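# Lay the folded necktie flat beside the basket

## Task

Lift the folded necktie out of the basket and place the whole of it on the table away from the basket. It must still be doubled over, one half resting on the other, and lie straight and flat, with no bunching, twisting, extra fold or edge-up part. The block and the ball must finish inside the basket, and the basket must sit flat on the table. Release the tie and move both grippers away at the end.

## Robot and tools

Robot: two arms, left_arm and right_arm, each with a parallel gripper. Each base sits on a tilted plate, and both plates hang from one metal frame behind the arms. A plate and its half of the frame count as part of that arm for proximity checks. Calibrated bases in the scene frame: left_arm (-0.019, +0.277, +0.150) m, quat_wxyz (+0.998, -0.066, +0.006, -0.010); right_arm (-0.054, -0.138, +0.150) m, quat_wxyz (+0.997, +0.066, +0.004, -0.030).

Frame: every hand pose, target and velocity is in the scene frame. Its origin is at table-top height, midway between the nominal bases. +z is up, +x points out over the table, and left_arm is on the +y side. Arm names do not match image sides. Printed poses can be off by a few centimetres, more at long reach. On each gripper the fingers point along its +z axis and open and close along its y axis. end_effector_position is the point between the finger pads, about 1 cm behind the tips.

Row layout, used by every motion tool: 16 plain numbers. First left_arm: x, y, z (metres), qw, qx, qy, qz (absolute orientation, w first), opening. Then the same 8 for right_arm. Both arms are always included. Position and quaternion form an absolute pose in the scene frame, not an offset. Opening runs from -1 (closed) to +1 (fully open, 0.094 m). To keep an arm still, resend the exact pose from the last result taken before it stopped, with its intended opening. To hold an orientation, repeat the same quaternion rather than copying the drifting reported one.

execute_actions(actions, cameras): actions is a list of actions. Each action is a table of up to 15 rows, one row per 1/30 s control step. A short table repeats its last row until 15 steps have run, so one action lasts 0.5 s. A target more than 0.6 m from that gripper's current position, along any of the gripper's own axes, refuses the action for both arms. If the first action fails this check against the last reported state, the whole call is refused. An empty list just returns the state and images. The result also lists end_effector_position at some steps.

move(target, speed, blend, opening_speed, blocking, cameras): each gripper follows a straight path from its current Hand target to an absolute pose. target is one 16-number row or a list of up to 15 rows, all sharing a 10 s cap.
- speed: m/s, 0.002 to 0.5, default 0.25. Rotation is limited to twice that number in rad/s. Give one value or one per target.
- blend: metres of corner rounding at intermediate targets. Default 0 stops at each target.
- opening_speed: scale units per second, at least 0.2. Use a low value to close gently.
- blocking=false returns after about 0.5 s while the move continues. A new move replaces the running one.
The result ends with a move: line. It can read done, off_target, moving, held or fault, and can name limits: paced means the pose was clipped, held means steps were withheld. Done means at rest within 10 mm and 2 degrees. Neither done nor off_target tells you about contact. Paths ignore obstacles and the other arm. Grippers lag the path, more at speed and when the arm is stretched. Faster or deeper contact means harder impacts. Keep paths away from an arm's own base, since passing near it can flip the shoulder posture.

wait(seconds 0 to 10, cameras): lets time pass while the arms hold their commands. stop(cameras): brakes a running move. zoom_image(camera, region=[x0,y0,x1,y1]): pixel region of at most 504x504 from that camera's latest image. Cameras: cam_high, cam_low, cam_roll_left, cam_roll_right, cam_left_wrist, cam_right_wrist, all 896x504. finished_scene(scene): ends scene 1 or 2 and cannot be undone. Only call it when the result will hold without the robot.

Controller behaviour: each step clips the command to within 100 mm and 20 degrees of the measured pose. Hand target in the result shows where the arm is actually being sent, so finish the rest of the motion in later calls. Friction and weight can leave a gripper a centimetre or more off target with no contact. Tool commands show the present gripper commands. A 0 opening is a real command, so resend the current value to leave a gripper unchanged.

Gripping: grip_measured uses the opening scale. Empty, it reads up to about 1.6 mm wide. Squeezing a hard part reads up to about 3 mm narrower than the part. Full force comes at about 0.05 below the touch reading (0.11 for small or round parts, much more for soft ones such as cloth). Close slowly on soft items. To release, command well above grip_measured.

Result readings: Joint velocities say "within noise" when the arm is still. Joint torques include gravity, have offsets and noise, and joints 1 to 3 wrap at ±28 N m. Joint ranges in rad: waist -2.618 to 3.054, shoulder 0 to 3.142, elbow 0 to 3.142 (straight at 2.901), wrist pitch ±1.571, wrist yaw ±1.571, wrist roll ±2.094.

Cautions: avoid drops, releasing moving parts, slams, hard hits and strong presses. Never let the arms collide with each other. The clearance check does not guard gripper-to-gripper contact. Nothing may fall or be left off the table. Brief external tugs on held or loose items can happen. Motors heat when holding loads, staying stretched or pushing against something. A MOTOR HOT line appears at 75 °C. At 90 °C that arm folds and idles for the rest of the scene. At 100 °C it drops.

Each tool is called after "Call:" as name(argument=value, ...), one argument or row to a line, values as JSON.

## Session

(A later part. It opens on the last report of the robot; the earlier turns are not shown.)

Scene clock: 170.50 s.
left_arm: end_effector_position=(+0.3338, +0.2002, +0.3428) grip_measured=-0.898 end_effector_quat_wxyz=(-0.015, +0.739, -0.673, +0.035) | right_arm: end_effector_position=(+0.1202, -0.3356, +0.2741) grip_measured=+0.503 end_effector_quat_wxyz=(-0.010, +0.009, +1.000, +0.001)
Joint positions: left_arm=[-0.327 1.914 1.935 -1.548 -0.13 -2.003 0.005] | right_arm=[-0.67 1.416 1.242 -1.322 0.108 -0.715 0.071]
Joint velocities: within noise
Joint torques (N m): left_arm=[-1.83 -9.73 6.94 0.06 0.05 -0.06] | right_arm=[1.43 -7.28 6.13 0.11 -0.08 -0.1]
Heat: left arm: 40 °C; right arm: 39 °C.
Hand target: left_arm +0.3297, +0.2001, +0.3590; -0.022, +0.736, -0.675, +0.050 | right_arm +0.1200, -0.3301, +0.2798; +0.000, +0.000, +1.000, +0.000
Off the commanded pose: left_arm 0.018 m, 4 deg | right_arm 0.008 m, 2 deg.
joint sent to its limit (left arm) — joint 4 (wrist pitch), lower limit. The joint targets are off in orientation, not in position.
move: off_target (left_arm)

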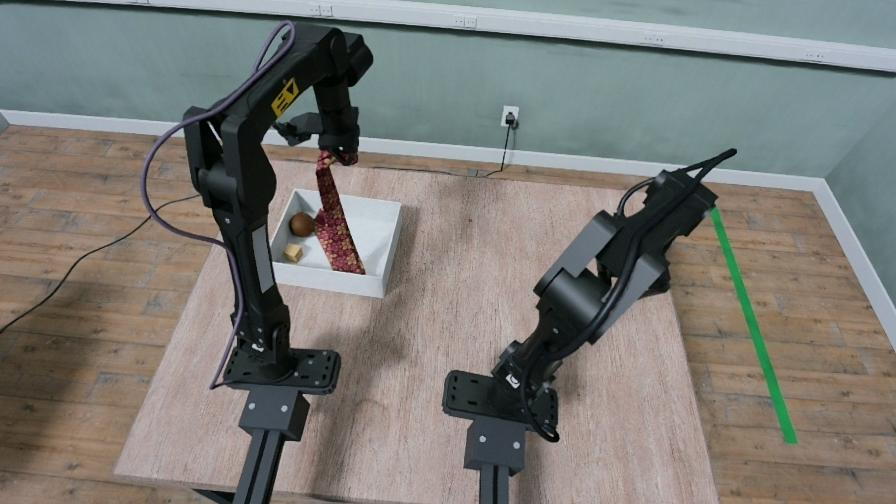

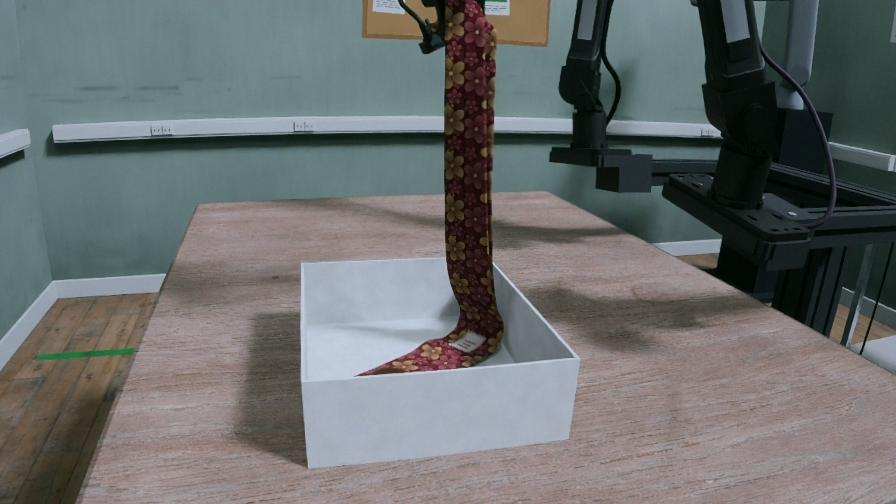

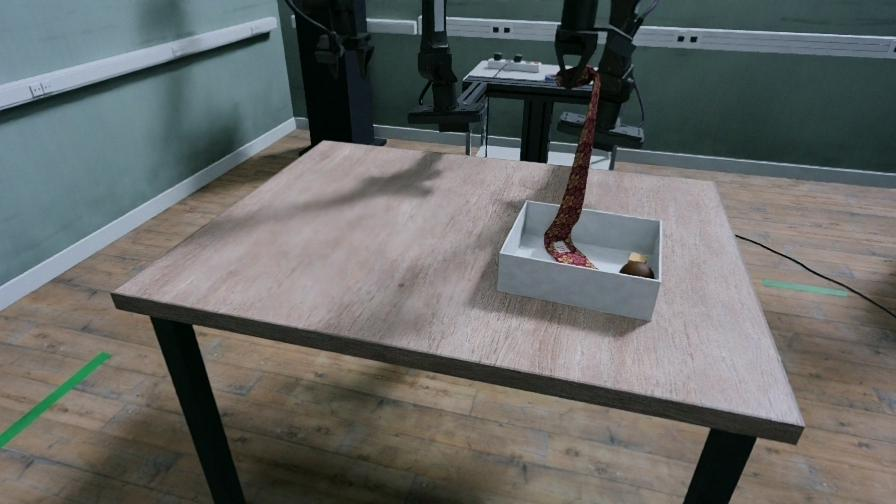

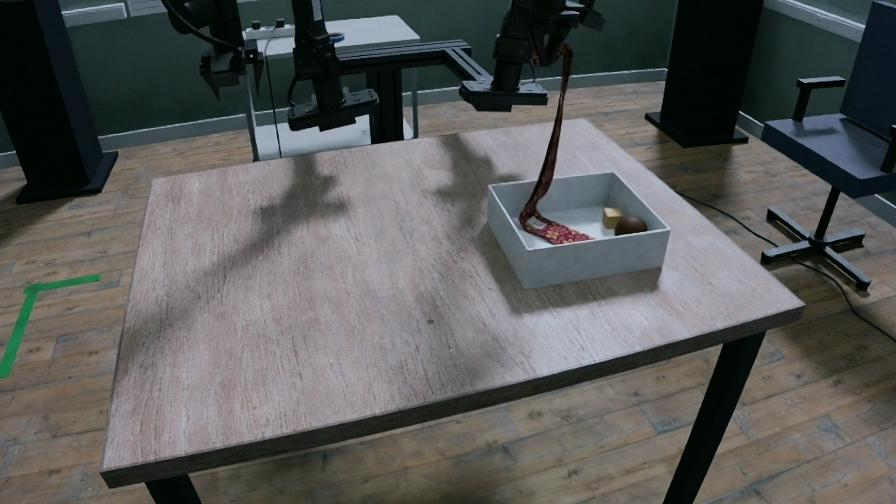

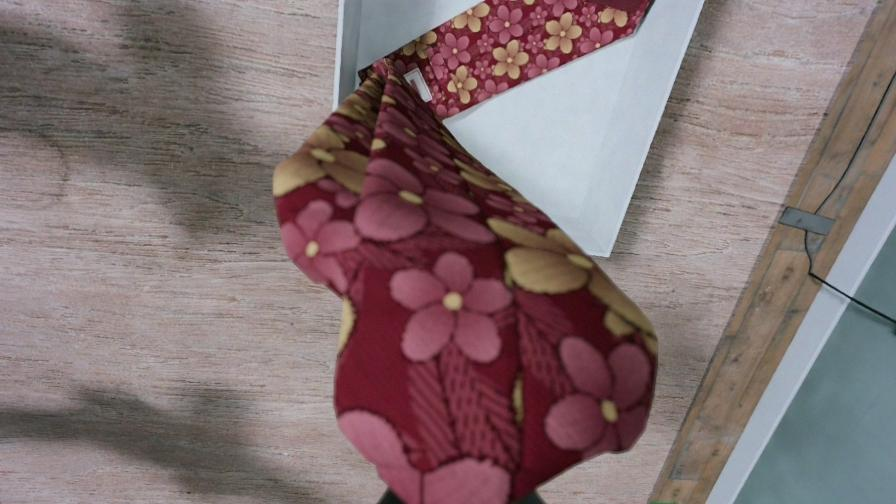

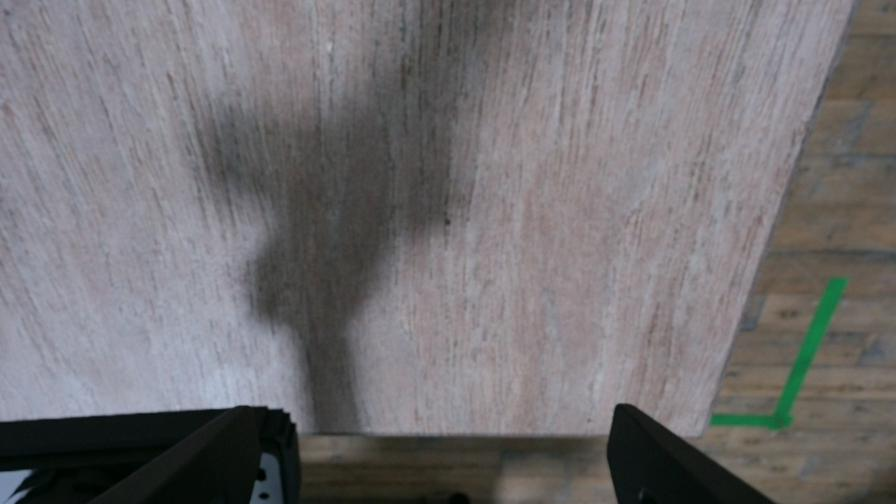

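Call:
move(
  target=[
    [0.30,0.15,0.45,0.31,-0.3971,0.8516,0.1445,-1,0.12,-0.33,0.28,0,0,1,0,0.5],
    [0.25,0.06,0.60,0.5649,-0.1422,0.8067,0.0996,-1,0.12,-0.33,0.28,0,0,1,0,0.5],
    [0.20,0.0,0.69,0.633,0.133,0.7544,-0.1116,-1,0.12,-0.33,0.28,0,0,1,0,0.5],
  ],
  speed=0.12,
  blend=0.03,
)

Scene clock: 293.90 s.
left_arm: end_effector_position=(+0.2110, +0.0004, +0.6677) grip_measured=-0.898 end_effector_quat_wxyz=(+0.623, +0.097, +0.774, -0.068) | right_arm: end_effector_position=(+0.1202, -0.3356, +0.2741) grip_measured=+0.503 end_effector_quat_wxyz=(-0.010, +0.009, +1.000, +0.001)
Joint positions: left_arm=[-1.383 1.798 2.374 -1.154 -1.136 -0.384 0.005] | right_arm=[-0.67 1.416 1.242 -1.322 0.108 -0.715 0.071]
Joint velocities: within noise
Joint torques (N m): left_arm=[-0.83 -6.97 3.06 1.86 -0.22 0.07] | right_arm=[1.52 -7.3 6.01 0.1 -0.07 -0.11]
Heat: left arm: 44 °C; right arm: 39 °C.
Hand target: left_arm +0.2079, +0.0094, +0.6759; +0.627, +0.090, +0.770, -0.079 | right_arm +0.1200, -0.3301, +0.2798; +0.000, +0.000, +1.000, +0.000
Off the commanded pose: left_arm 0.025 m, 7 deg | right_arm 0.008 m, 2 deg.
move: off_target (left_arm; path cut at 10 s); path passed 2 of 3 targets

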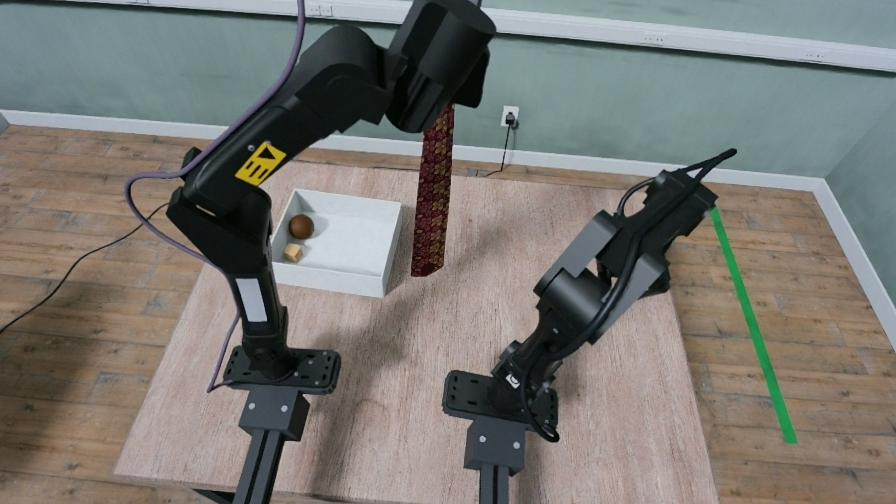

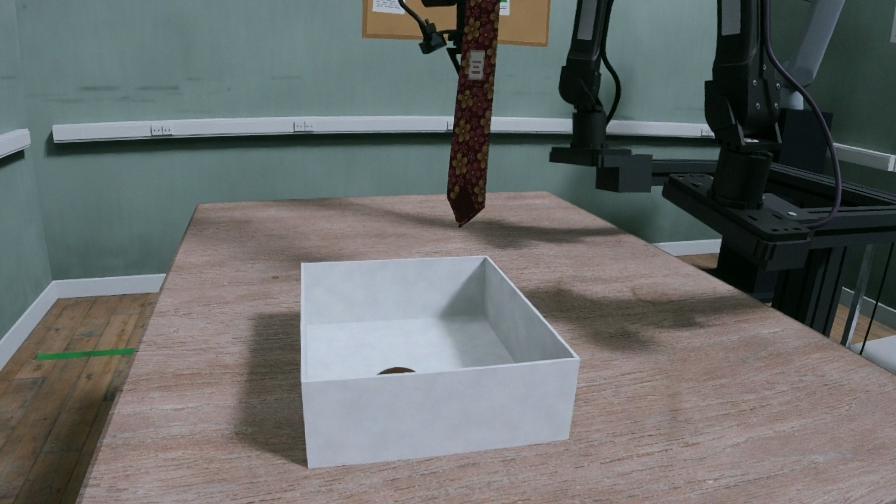

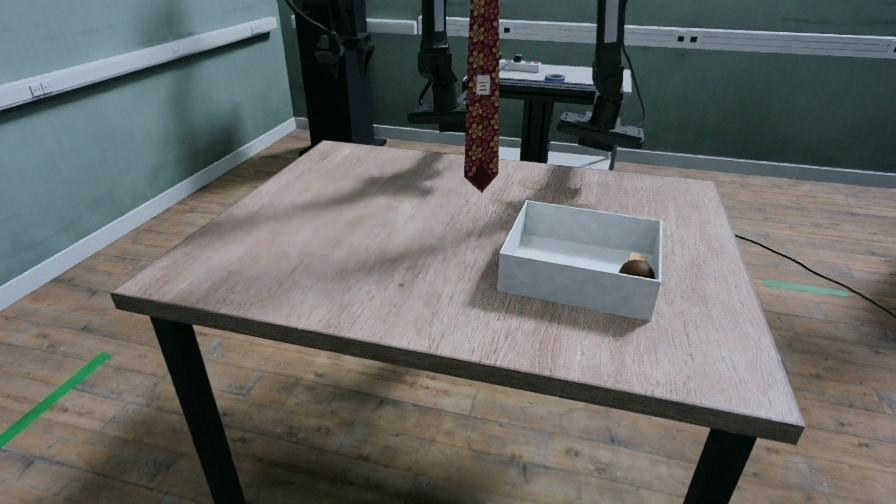

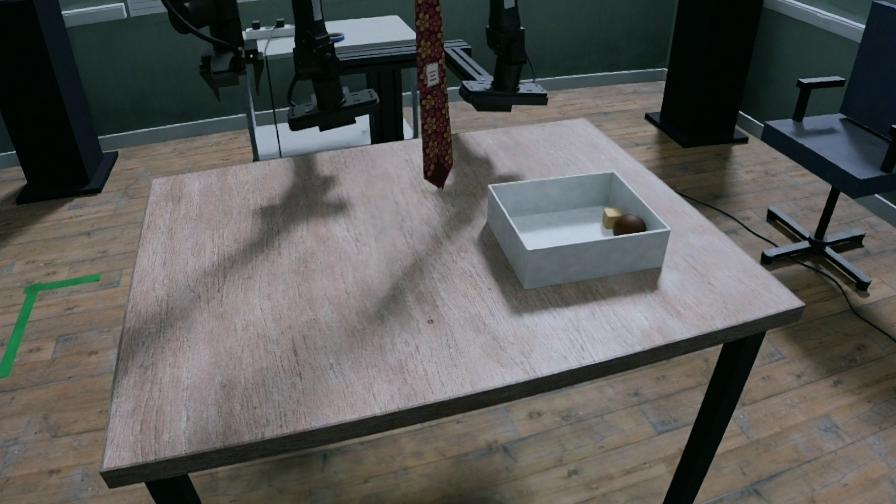

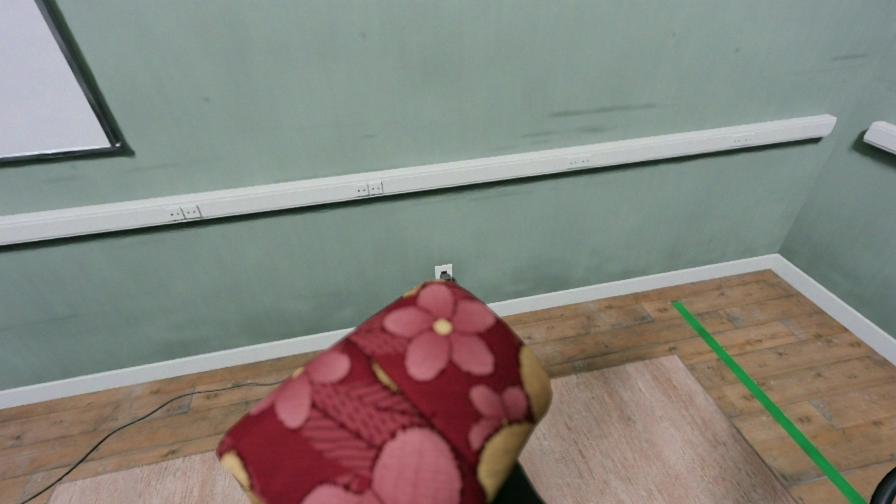

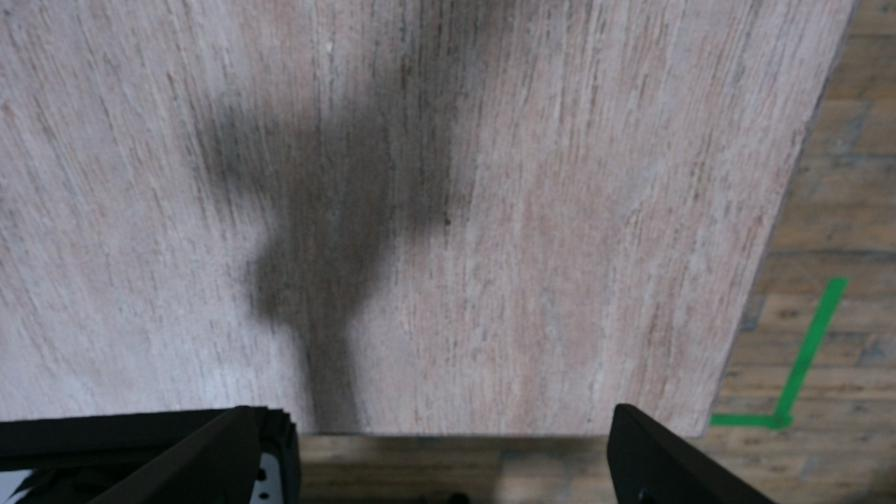

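Call:
zoom_image(
  camera="cam_low",
  region=[430, 0, 520, 240],
)

Call:
zoom_image(
  camera="cam_roll_left",
  region=[440, 0, 540, 210],
)

Call:
zoom_image(
  camera="cam_high",
  region=[380, 90, 480, 290],
)

Call:
zoom_image(
  camera="cam_roll_right",
  region=[380, 0, 500, 210],
)

Scaled by 2.100 from the camera's 896x504 image, which has a finer 1280x720 frame.

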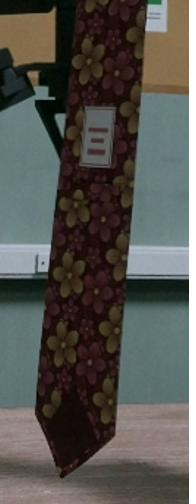

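Scaled by 2.400 from the camera's 896x504 image, which has a finer 1280x720 frame.

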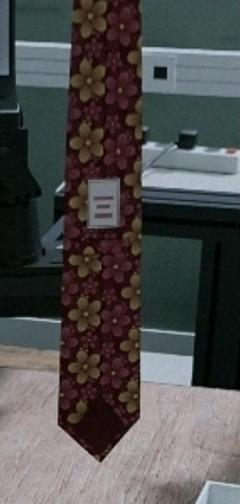

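Scaled by 2.520 from the camera's 896x504 image, which has a finer 1280x720 frame.

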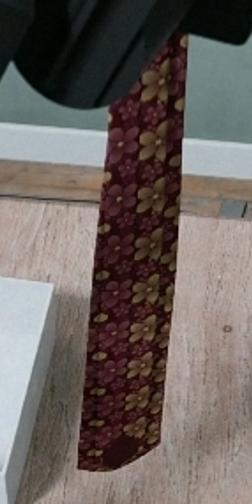

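Scaled by 2.400 from the camera's 896x504 image, which has a finer 1280x720 frame.

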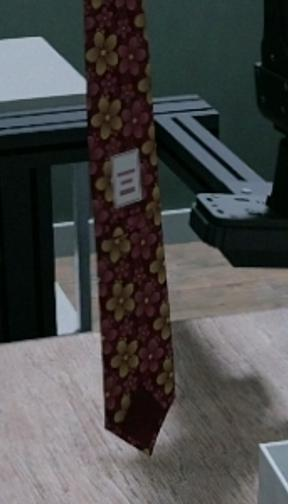

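Call:
move(
  target=[
    [0.26,-0.12,0.67,0.633,0.133,0.7544,-0.1116,-1,0.12,-0.33,0.28,0,0,1,0,0.5],
  ],
  speed=0.12,
  cameras=["cam_high","cam_low"],
)

Scene clock: 317.33 s.
left_arm: end_effector_position=(+0.2569, -0.1161, +0.6718) grip_measured=-0.899 end_effector_quat_wxyz=(+0.646, +0.134, +0.742, -0.121) | right_arm: end_effector_position=(+0.1202, -0.3356, +0.2741) grip_measured=+0.503 end_effector_quat_wxyz=(-0.010, +0.009, +1.000, +0.001)
Joint positions: left_arm=[-1.299 2.222 2.843 -0.915 -0.957 -0.12 0.005] | right_arm=[-0.67 1.416 1.242 -1.322 0.108 -0.715 0.071]
Joint velocities: within noise
Joint torques (N m): left_arm=[-0.24 -6.71 5.71 1.87 -0.04 0.04] | right_arm=[1.47 -7.32 6.16 0.1 -0.1 -0.08]
Heat: left arm: 44 °C; right arm: 39 °C.
Hand target: left_arm +0.2599, -0.1197, +0.6693; +0.647, +0.135, +0.741, -0.119 | right_arm +0.1199, -0.3301, +0.2798; +0.000, +0.000, +1.000, +0.000
Off the commanded pose: left_arm 0.005 m, 2 deg | right_arm 0.008 m, 2 deg.
elbow stopped short (left arm): the move would have taken joint 3 (elbow) straighter than the controller allows.
move: done
Images, in order (width x height): cam_high 896x504, cam_low 896x504.

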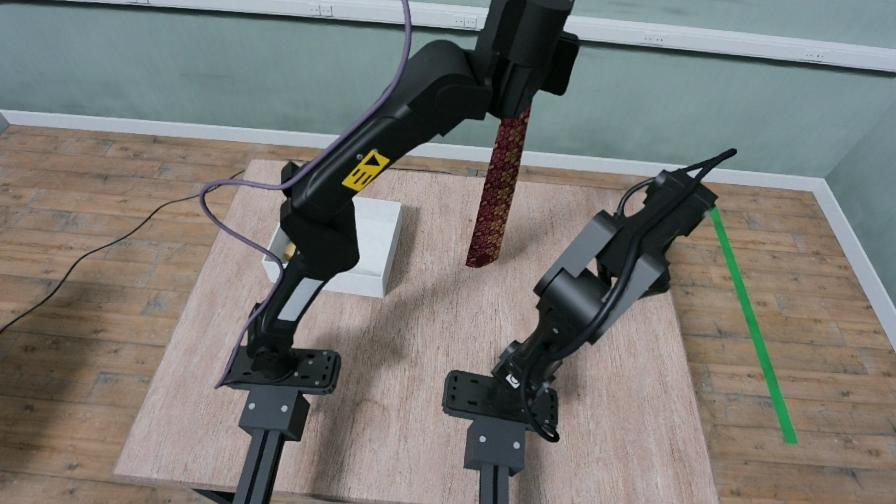

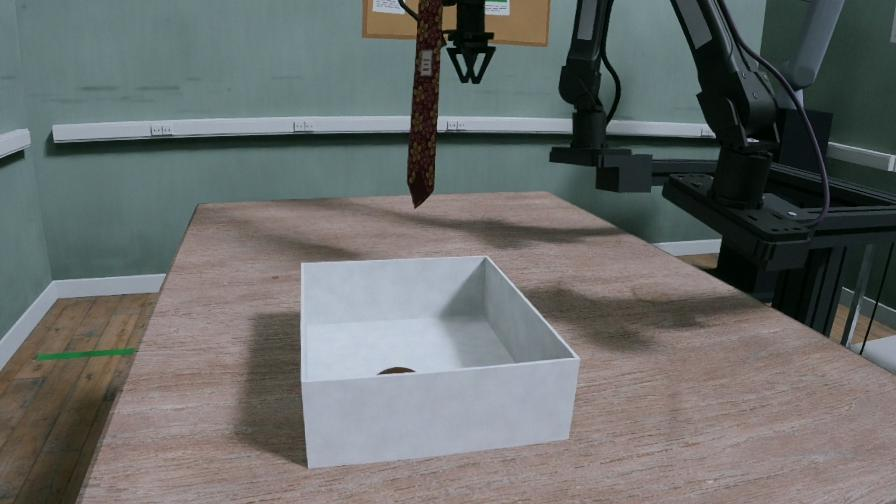

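Call:
move(
  target=[
    [0.26,-0.12,0.67,0.633,0.133,0.7544,-0.1116,-1,0.17,0.05,0.22,0,-0.7071,0.7071,0,-1],
    [0.26,-0.12,0.67,0.633,0.133,0.7544,-0.1116,-1,0.20,0.25,0.12,0,-0.7071,0.7071,0,-1],
    [0.26,-0.12,0.67,0.633,0.133,0.7544,-0.1116,-1,0.20,0.265,0.04,0,-0.7071,0.7071,0,-1],
  ],
  speed=0.2,
  blend=0.02,
  cameras=["cam_high","cam_low","cam_right_wrist"],
)

Scene clock: 336.53 s.
left_arm: end_effector_position=(+0.2569, -0.1161, +0.6718) grip_measured=-0.899 end_effector_quat_wxyz=(+0.646, +0.134, +0.741, -0.120) | right_arm: end_effector_position=(+0.2010, +0.2243, +0.1243) grip_measured=-0.991 end_effector_quat_wxyz=(-0.006, +0.711, -0.703, +0.005)
Joint positions: left_arm=[-1.299 2.222 2.843 -0.915 -0.957 -0.119 0.005] | right_arm=[1.042 2.499 1.839 -1.009 0.087 -0.598 0]
Joint velocities: within noise
Joint torques (N m): left_arm=[-0.24 -6.69 5.61 1.85 -0.04 0.03] | right_arm=[0.95 -13.14 5.85 0.14 0 -0.02]
Heat: left arm: 42 °C; right arm: 40 °C.
Hand target: left_arm +0.2599, -0.1197, +0.6693; +0.647, +0.135, +0.741, -0.119 | right_arm +0.2008, +0.2224, +0.1293; -0.006, +0.711, -0.703, +0.004
Off the commanded pose: left_arm 0.005 m, 2 deg | right_arm 0.094 m, 1 deg.
elbow stopped short (left arm): the move would have taken joint 3 (elbow) straighter than the controller allows.
move: held (right_arm; a check stopped the path); path passed 1 of 3 targets; limits=held
pose unreachable (right arm): on one or more control steps of this call, first in action 0 (counted from 0), this arm could not follow its commanded pose, so it was not sent that pose on those steps. It may still have moved: this result reports where it is.
cause: moving toward the commanded pose would bring a part of the arm too close to another arm (this arm's forearm (the part past joint 3) and the left arm's forearm (the part past joint 3), along the way the arms are being sent, or toward where that arm still pushes).
Images, in order (width x height): cam_high 896x504, cam_low 896x504, cam_right_wrist 896x504.

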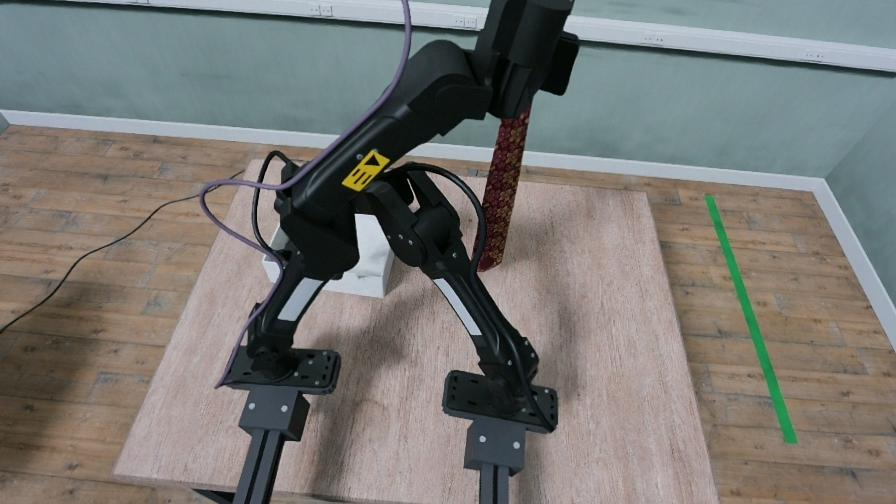

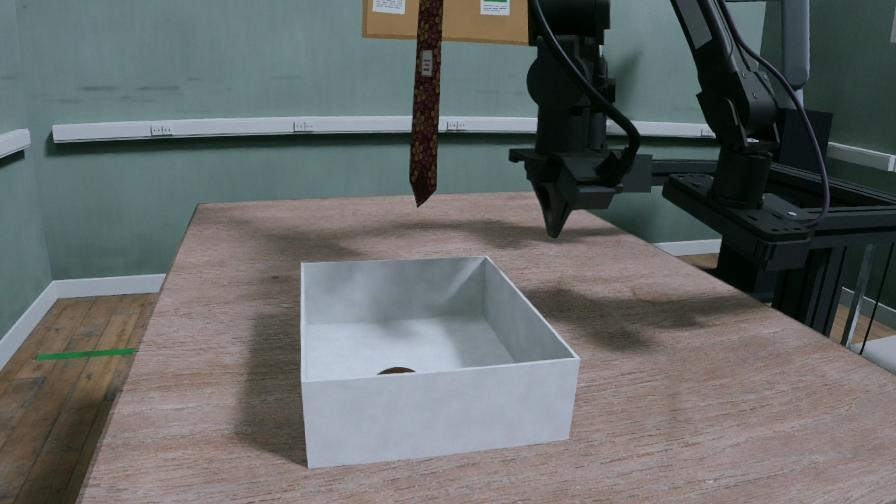

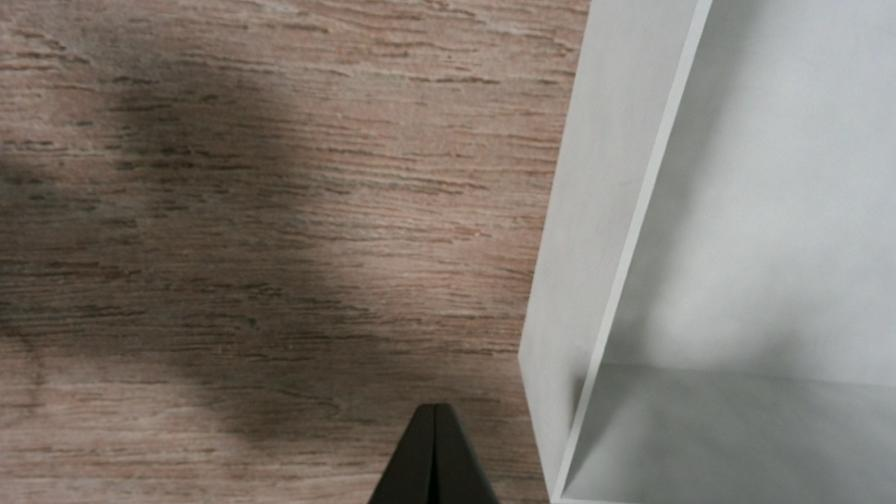

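Call:
move(
  target=[
    [0.26,-0.12,0.67,0.633,0.133,0.7544,-0.1116,-1,0.205,0.215,0.10,0,-0.7071,0.7071,0,-1],
    [0.26,-0.12,0.67,0.633,0.133,0.7544,-0.1116,-1,0.205,0.215,0.035,0,-0.7071,0.7071,0,-1],
    [0.26,-0.12,0.67,0.633,0.133,0.7544,-0.1116,-1,0.30,0.215,0.035,0,-0.7071,0.7071,0,-1],
  ],
  speed=[0.1,0.1,0.05],
  cameras=["cam_high","cam_low","cam_right_wrist"],
)

Scene clock: 354.30 s.
left_arm: end_effector_position=(+0.2569, -0.1161, +0.6718) grip_measured=-0.899 end_effector_quat_wxyz=(+0.646, +0.134, +0.741, -0.120) | right_arm: end_effector_position=(+0.2944, +0.2164, +0.0379) grip_measured=-0.991 end_effector_quat_wxyz=(+0.000, +0.707, -0.708, -0.004)
Joint positions: left_arm=[-1.299 2.222 2.843 -0.915 -0.957 -0.119 0.005] | right_arm=[0.857 2.876 2.237 -1.024 0.087 -0.768 0]
Joint velocities: within noise
Joint torques (N m): left_arm=[-0.12 -6.8 5.79 1.85 0 0.1] | right_arm=[0.83 -12.29 9.03 0.14 0.07 -0.09]
Heat: left arm: 42 °C; right arm: 46 °C.
Hand target: left_arm +0.2599, -0.1196, +0.6693; +0.647, +0.135, +0.741, -0.119 | right_arm +0.2999, +0.2149, +0.0350; -0.001, +0.707, -0.707, +0.000
Off the commanded pose: left_arm 0.005 m, 2 deg | right_arm 0.006 m, 0 deg.
elbow stopped short (left arm): the move would have taken joint 3 (elbow) straighter than the controller allows.
move: done
Images, in order (width x height): cam_high 896x504, cam_low 896x504, cam_right_wrist 896x504.

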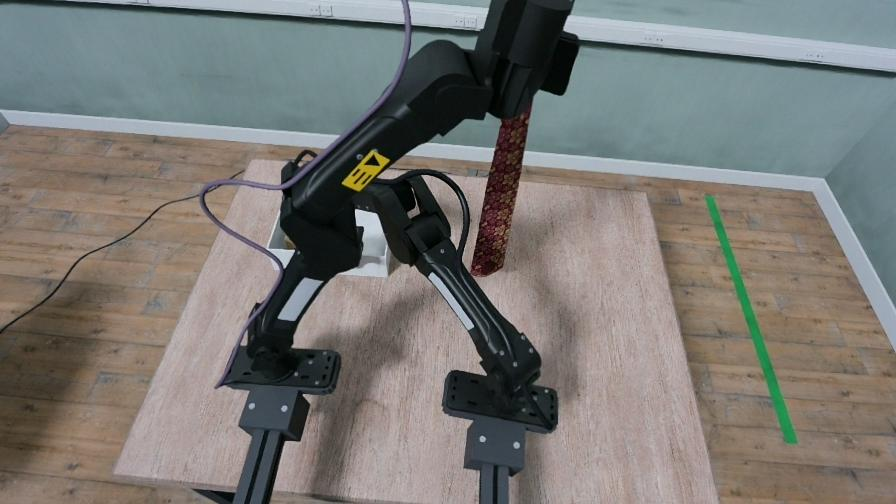

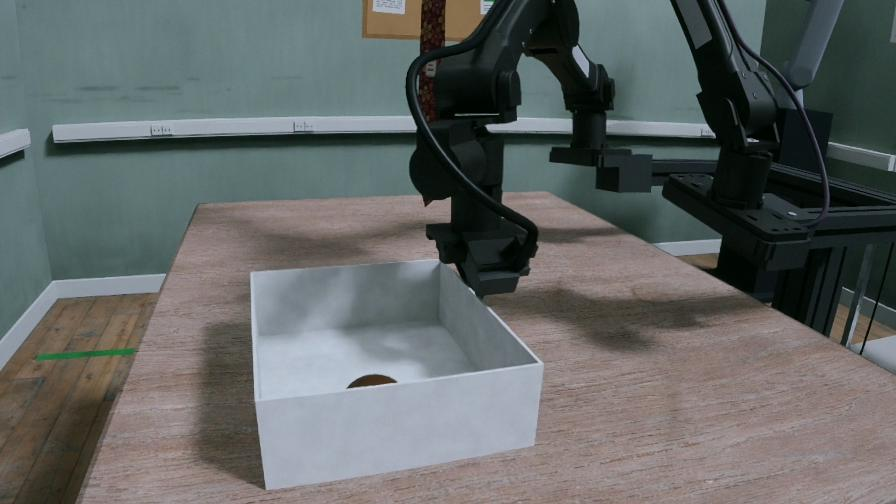

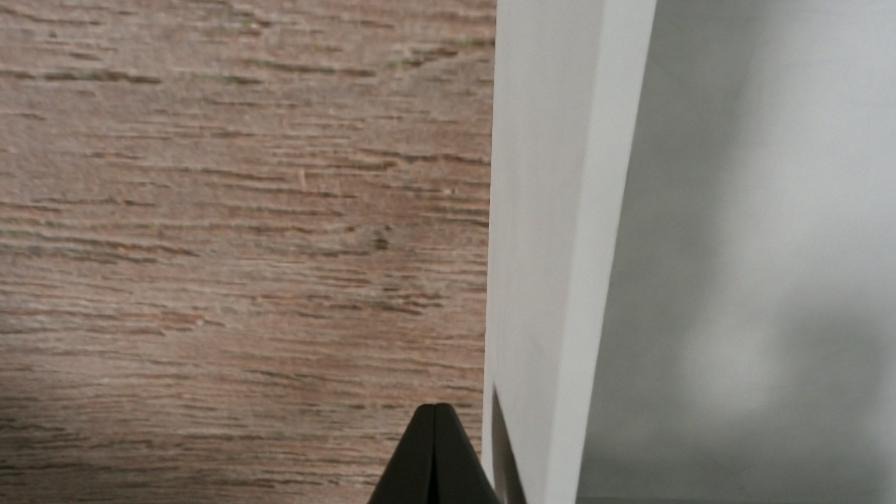

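Call:
move(
  target=[
    [0.26,-0.12,0.67,0.633,0.133,0.7544,-0.1116,-1,0.338,0.225,0.035,0,-0.7071,0.7071,0,-1],
  ],
  speed=0.05,
  cameras=[],
)

Call:
move(
  target=[
    [0.26,-0.12,0.67,0.633,0.133,0.7544,-0.1116,-1,0.29,0.20,0.035,0,-0.7071,0.7071,0,-1],
    [0.26,-0.12,0.67,0.633,0.133,0.7544,-0.1116,-1,0.2,0.12,0.2,0,-0.7071,0.7071,0,-1],
    [0.26,-0.12,0.67,0.633,0.133,0.7544,-0.1116,-1,0.08,-0.30,0.28,0,0,1,0,0.5],
  ],
  speed=0.2,
  blend=0.02,
)

Scene clock: 366.67 s.
left_arm: end_effector_position=(+0.2569, -0.1161, +0.6718) grip_measured=-0.899 end_effector_quat_wxyz=(+0.646, +0.134, +0.741, -0.120) | right_arm: end_effector_position=(+0.3331, +0.2280, +0.0378) grip_measured=-0.991 end_effector_quat_wxyz=(-0.017, +0.707, -0.707, -0.003)
Joint positions: left_arm=[-1.299 2.222 2.843 -0.915 -0.957 -0.119 0.005] | right_arm=[0.821 3.126 2.753 -1.251 0.09 -0.808 0]
Joint velocities: within noise
Joint torques (N m): left_arm=[-0.43 -6.67 5.7 1.89 -0.01 0.02] | right_arm=[0.87 -13.08 9.46 0.19 0.09 -0.1]
Heat: left arm: 42 °C; right arm: 48 °C.
Hand target: left_arm +0.2599, -0.1196, +0.6693; +0.647, +0.135, +0.741, -0.119 | right_arm +0.3375, +0.2245, +0.0350; -0.018, +0.707, -0.707, +0.000
Off the commanded pose: left_arm 0.005 m, 2 deg | right_arm 0.006 m, 2 deg.
elbow stopped short (left arm): the move would have taken joint 3 (elbow) straighter than the controller allows.
joint sent to its limit (right arm) — joint 2 (shoulder), upper limit. The joint targets still meet the commanded pose.
move: done
No camera images: "cameras" was empty.

Scene clock: 373.03 s.
left_arm: end_effector_position=(+0.2569, -0.1161, +0.6718) grip_measured=-0.899 end_effector_quat_wxyz=(+0.646, +0.134, +0.741, -0.120) | right_arm: end_effector_position=(+0.0770, -0.2975, +0.2737) grip_measured=+0.497 end_effector_quat_wxyz=(-0.008, +0.001, +1.000, -0.001)
Joint positions: left_arm=[-1.299 2.222 2.843 -0.915 -0.957 -0.119 0.005] | right_arm=[-0.675 1.188 1.055 -1.357 0.107 -0.736 0.07]
Joint velocities: within noise
Joint torques (N m): left_arm=[-0.16 -6.67 5.89 1.84 -0.08 0.08] | right_arm=[-0.24 -2.36 9.24 0.08 -0.09 -0.07]
Heat: left arm: 42 °C; right arm: 47 °C.
Hand target: left_arm +0.2599, -0.1196, +0.6693; +0.647, +0.135, +0.741, -0.119 | right_arm +0.0799, -0.3000, +0.2799; +0.000, +0.000, +1.000, +0.000
Off the commanded pose: left_arm 0.005 m, 2 deg | right_arm 0.007 m, 1 deg.
elbow stopped short (left arm): the move would have taken joint 3 (elbow) straighter than the controller allows.
move: done

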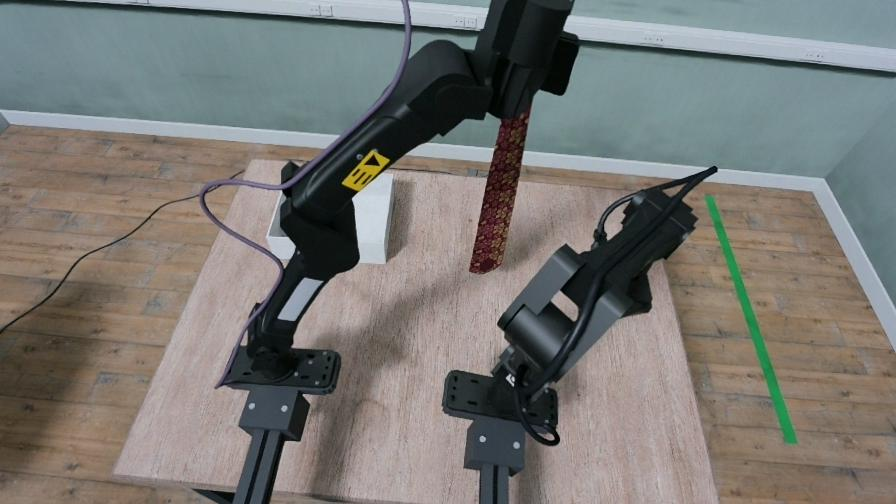

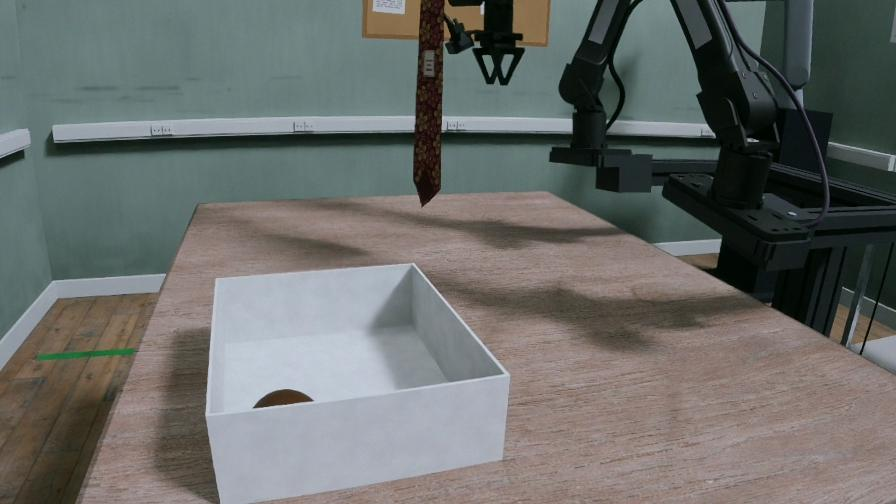

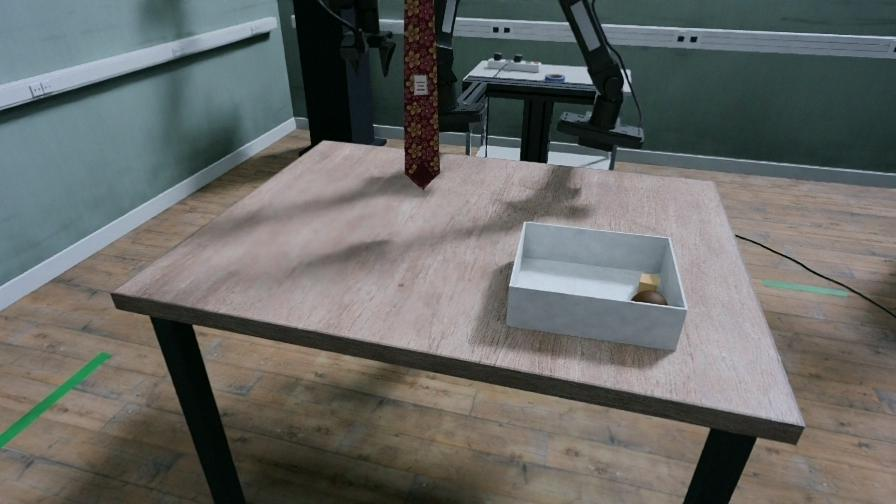

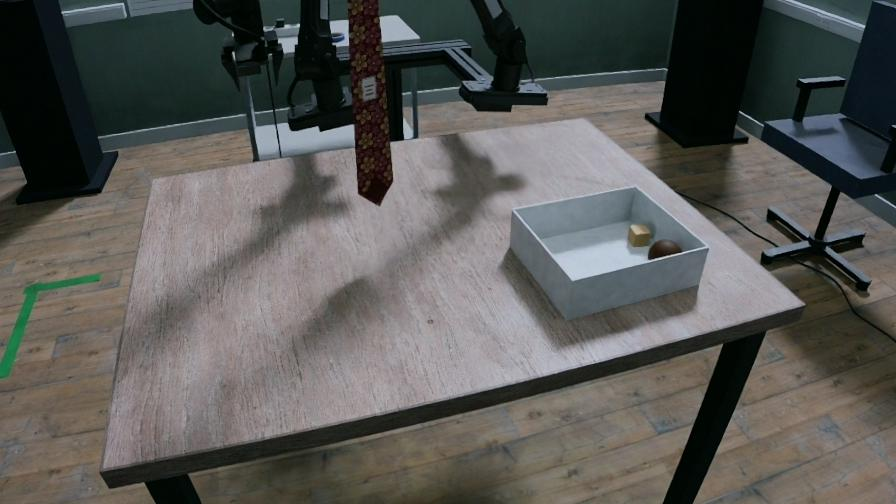

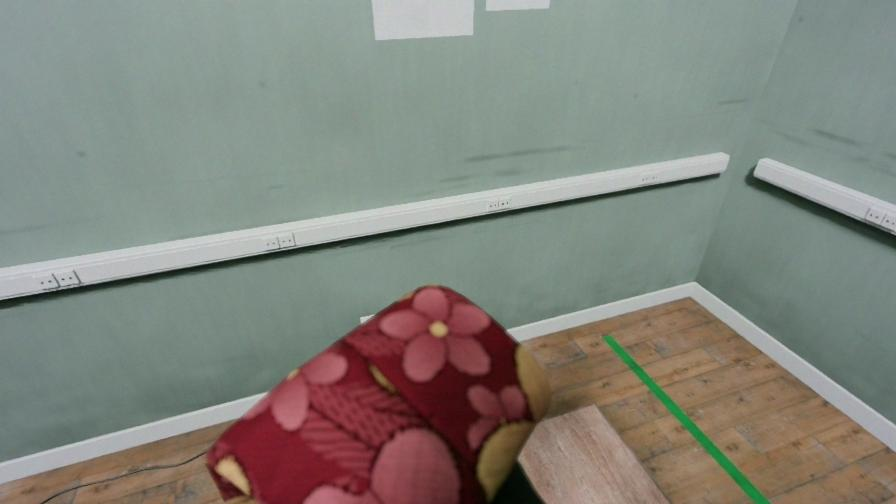

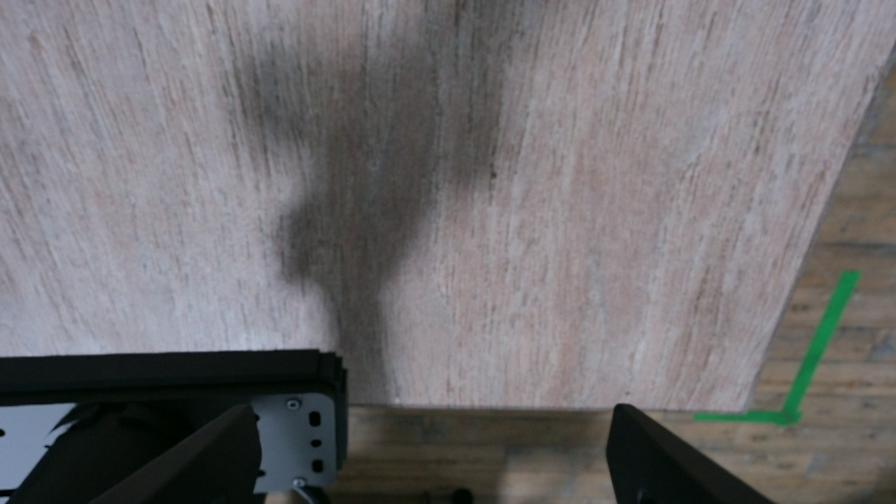

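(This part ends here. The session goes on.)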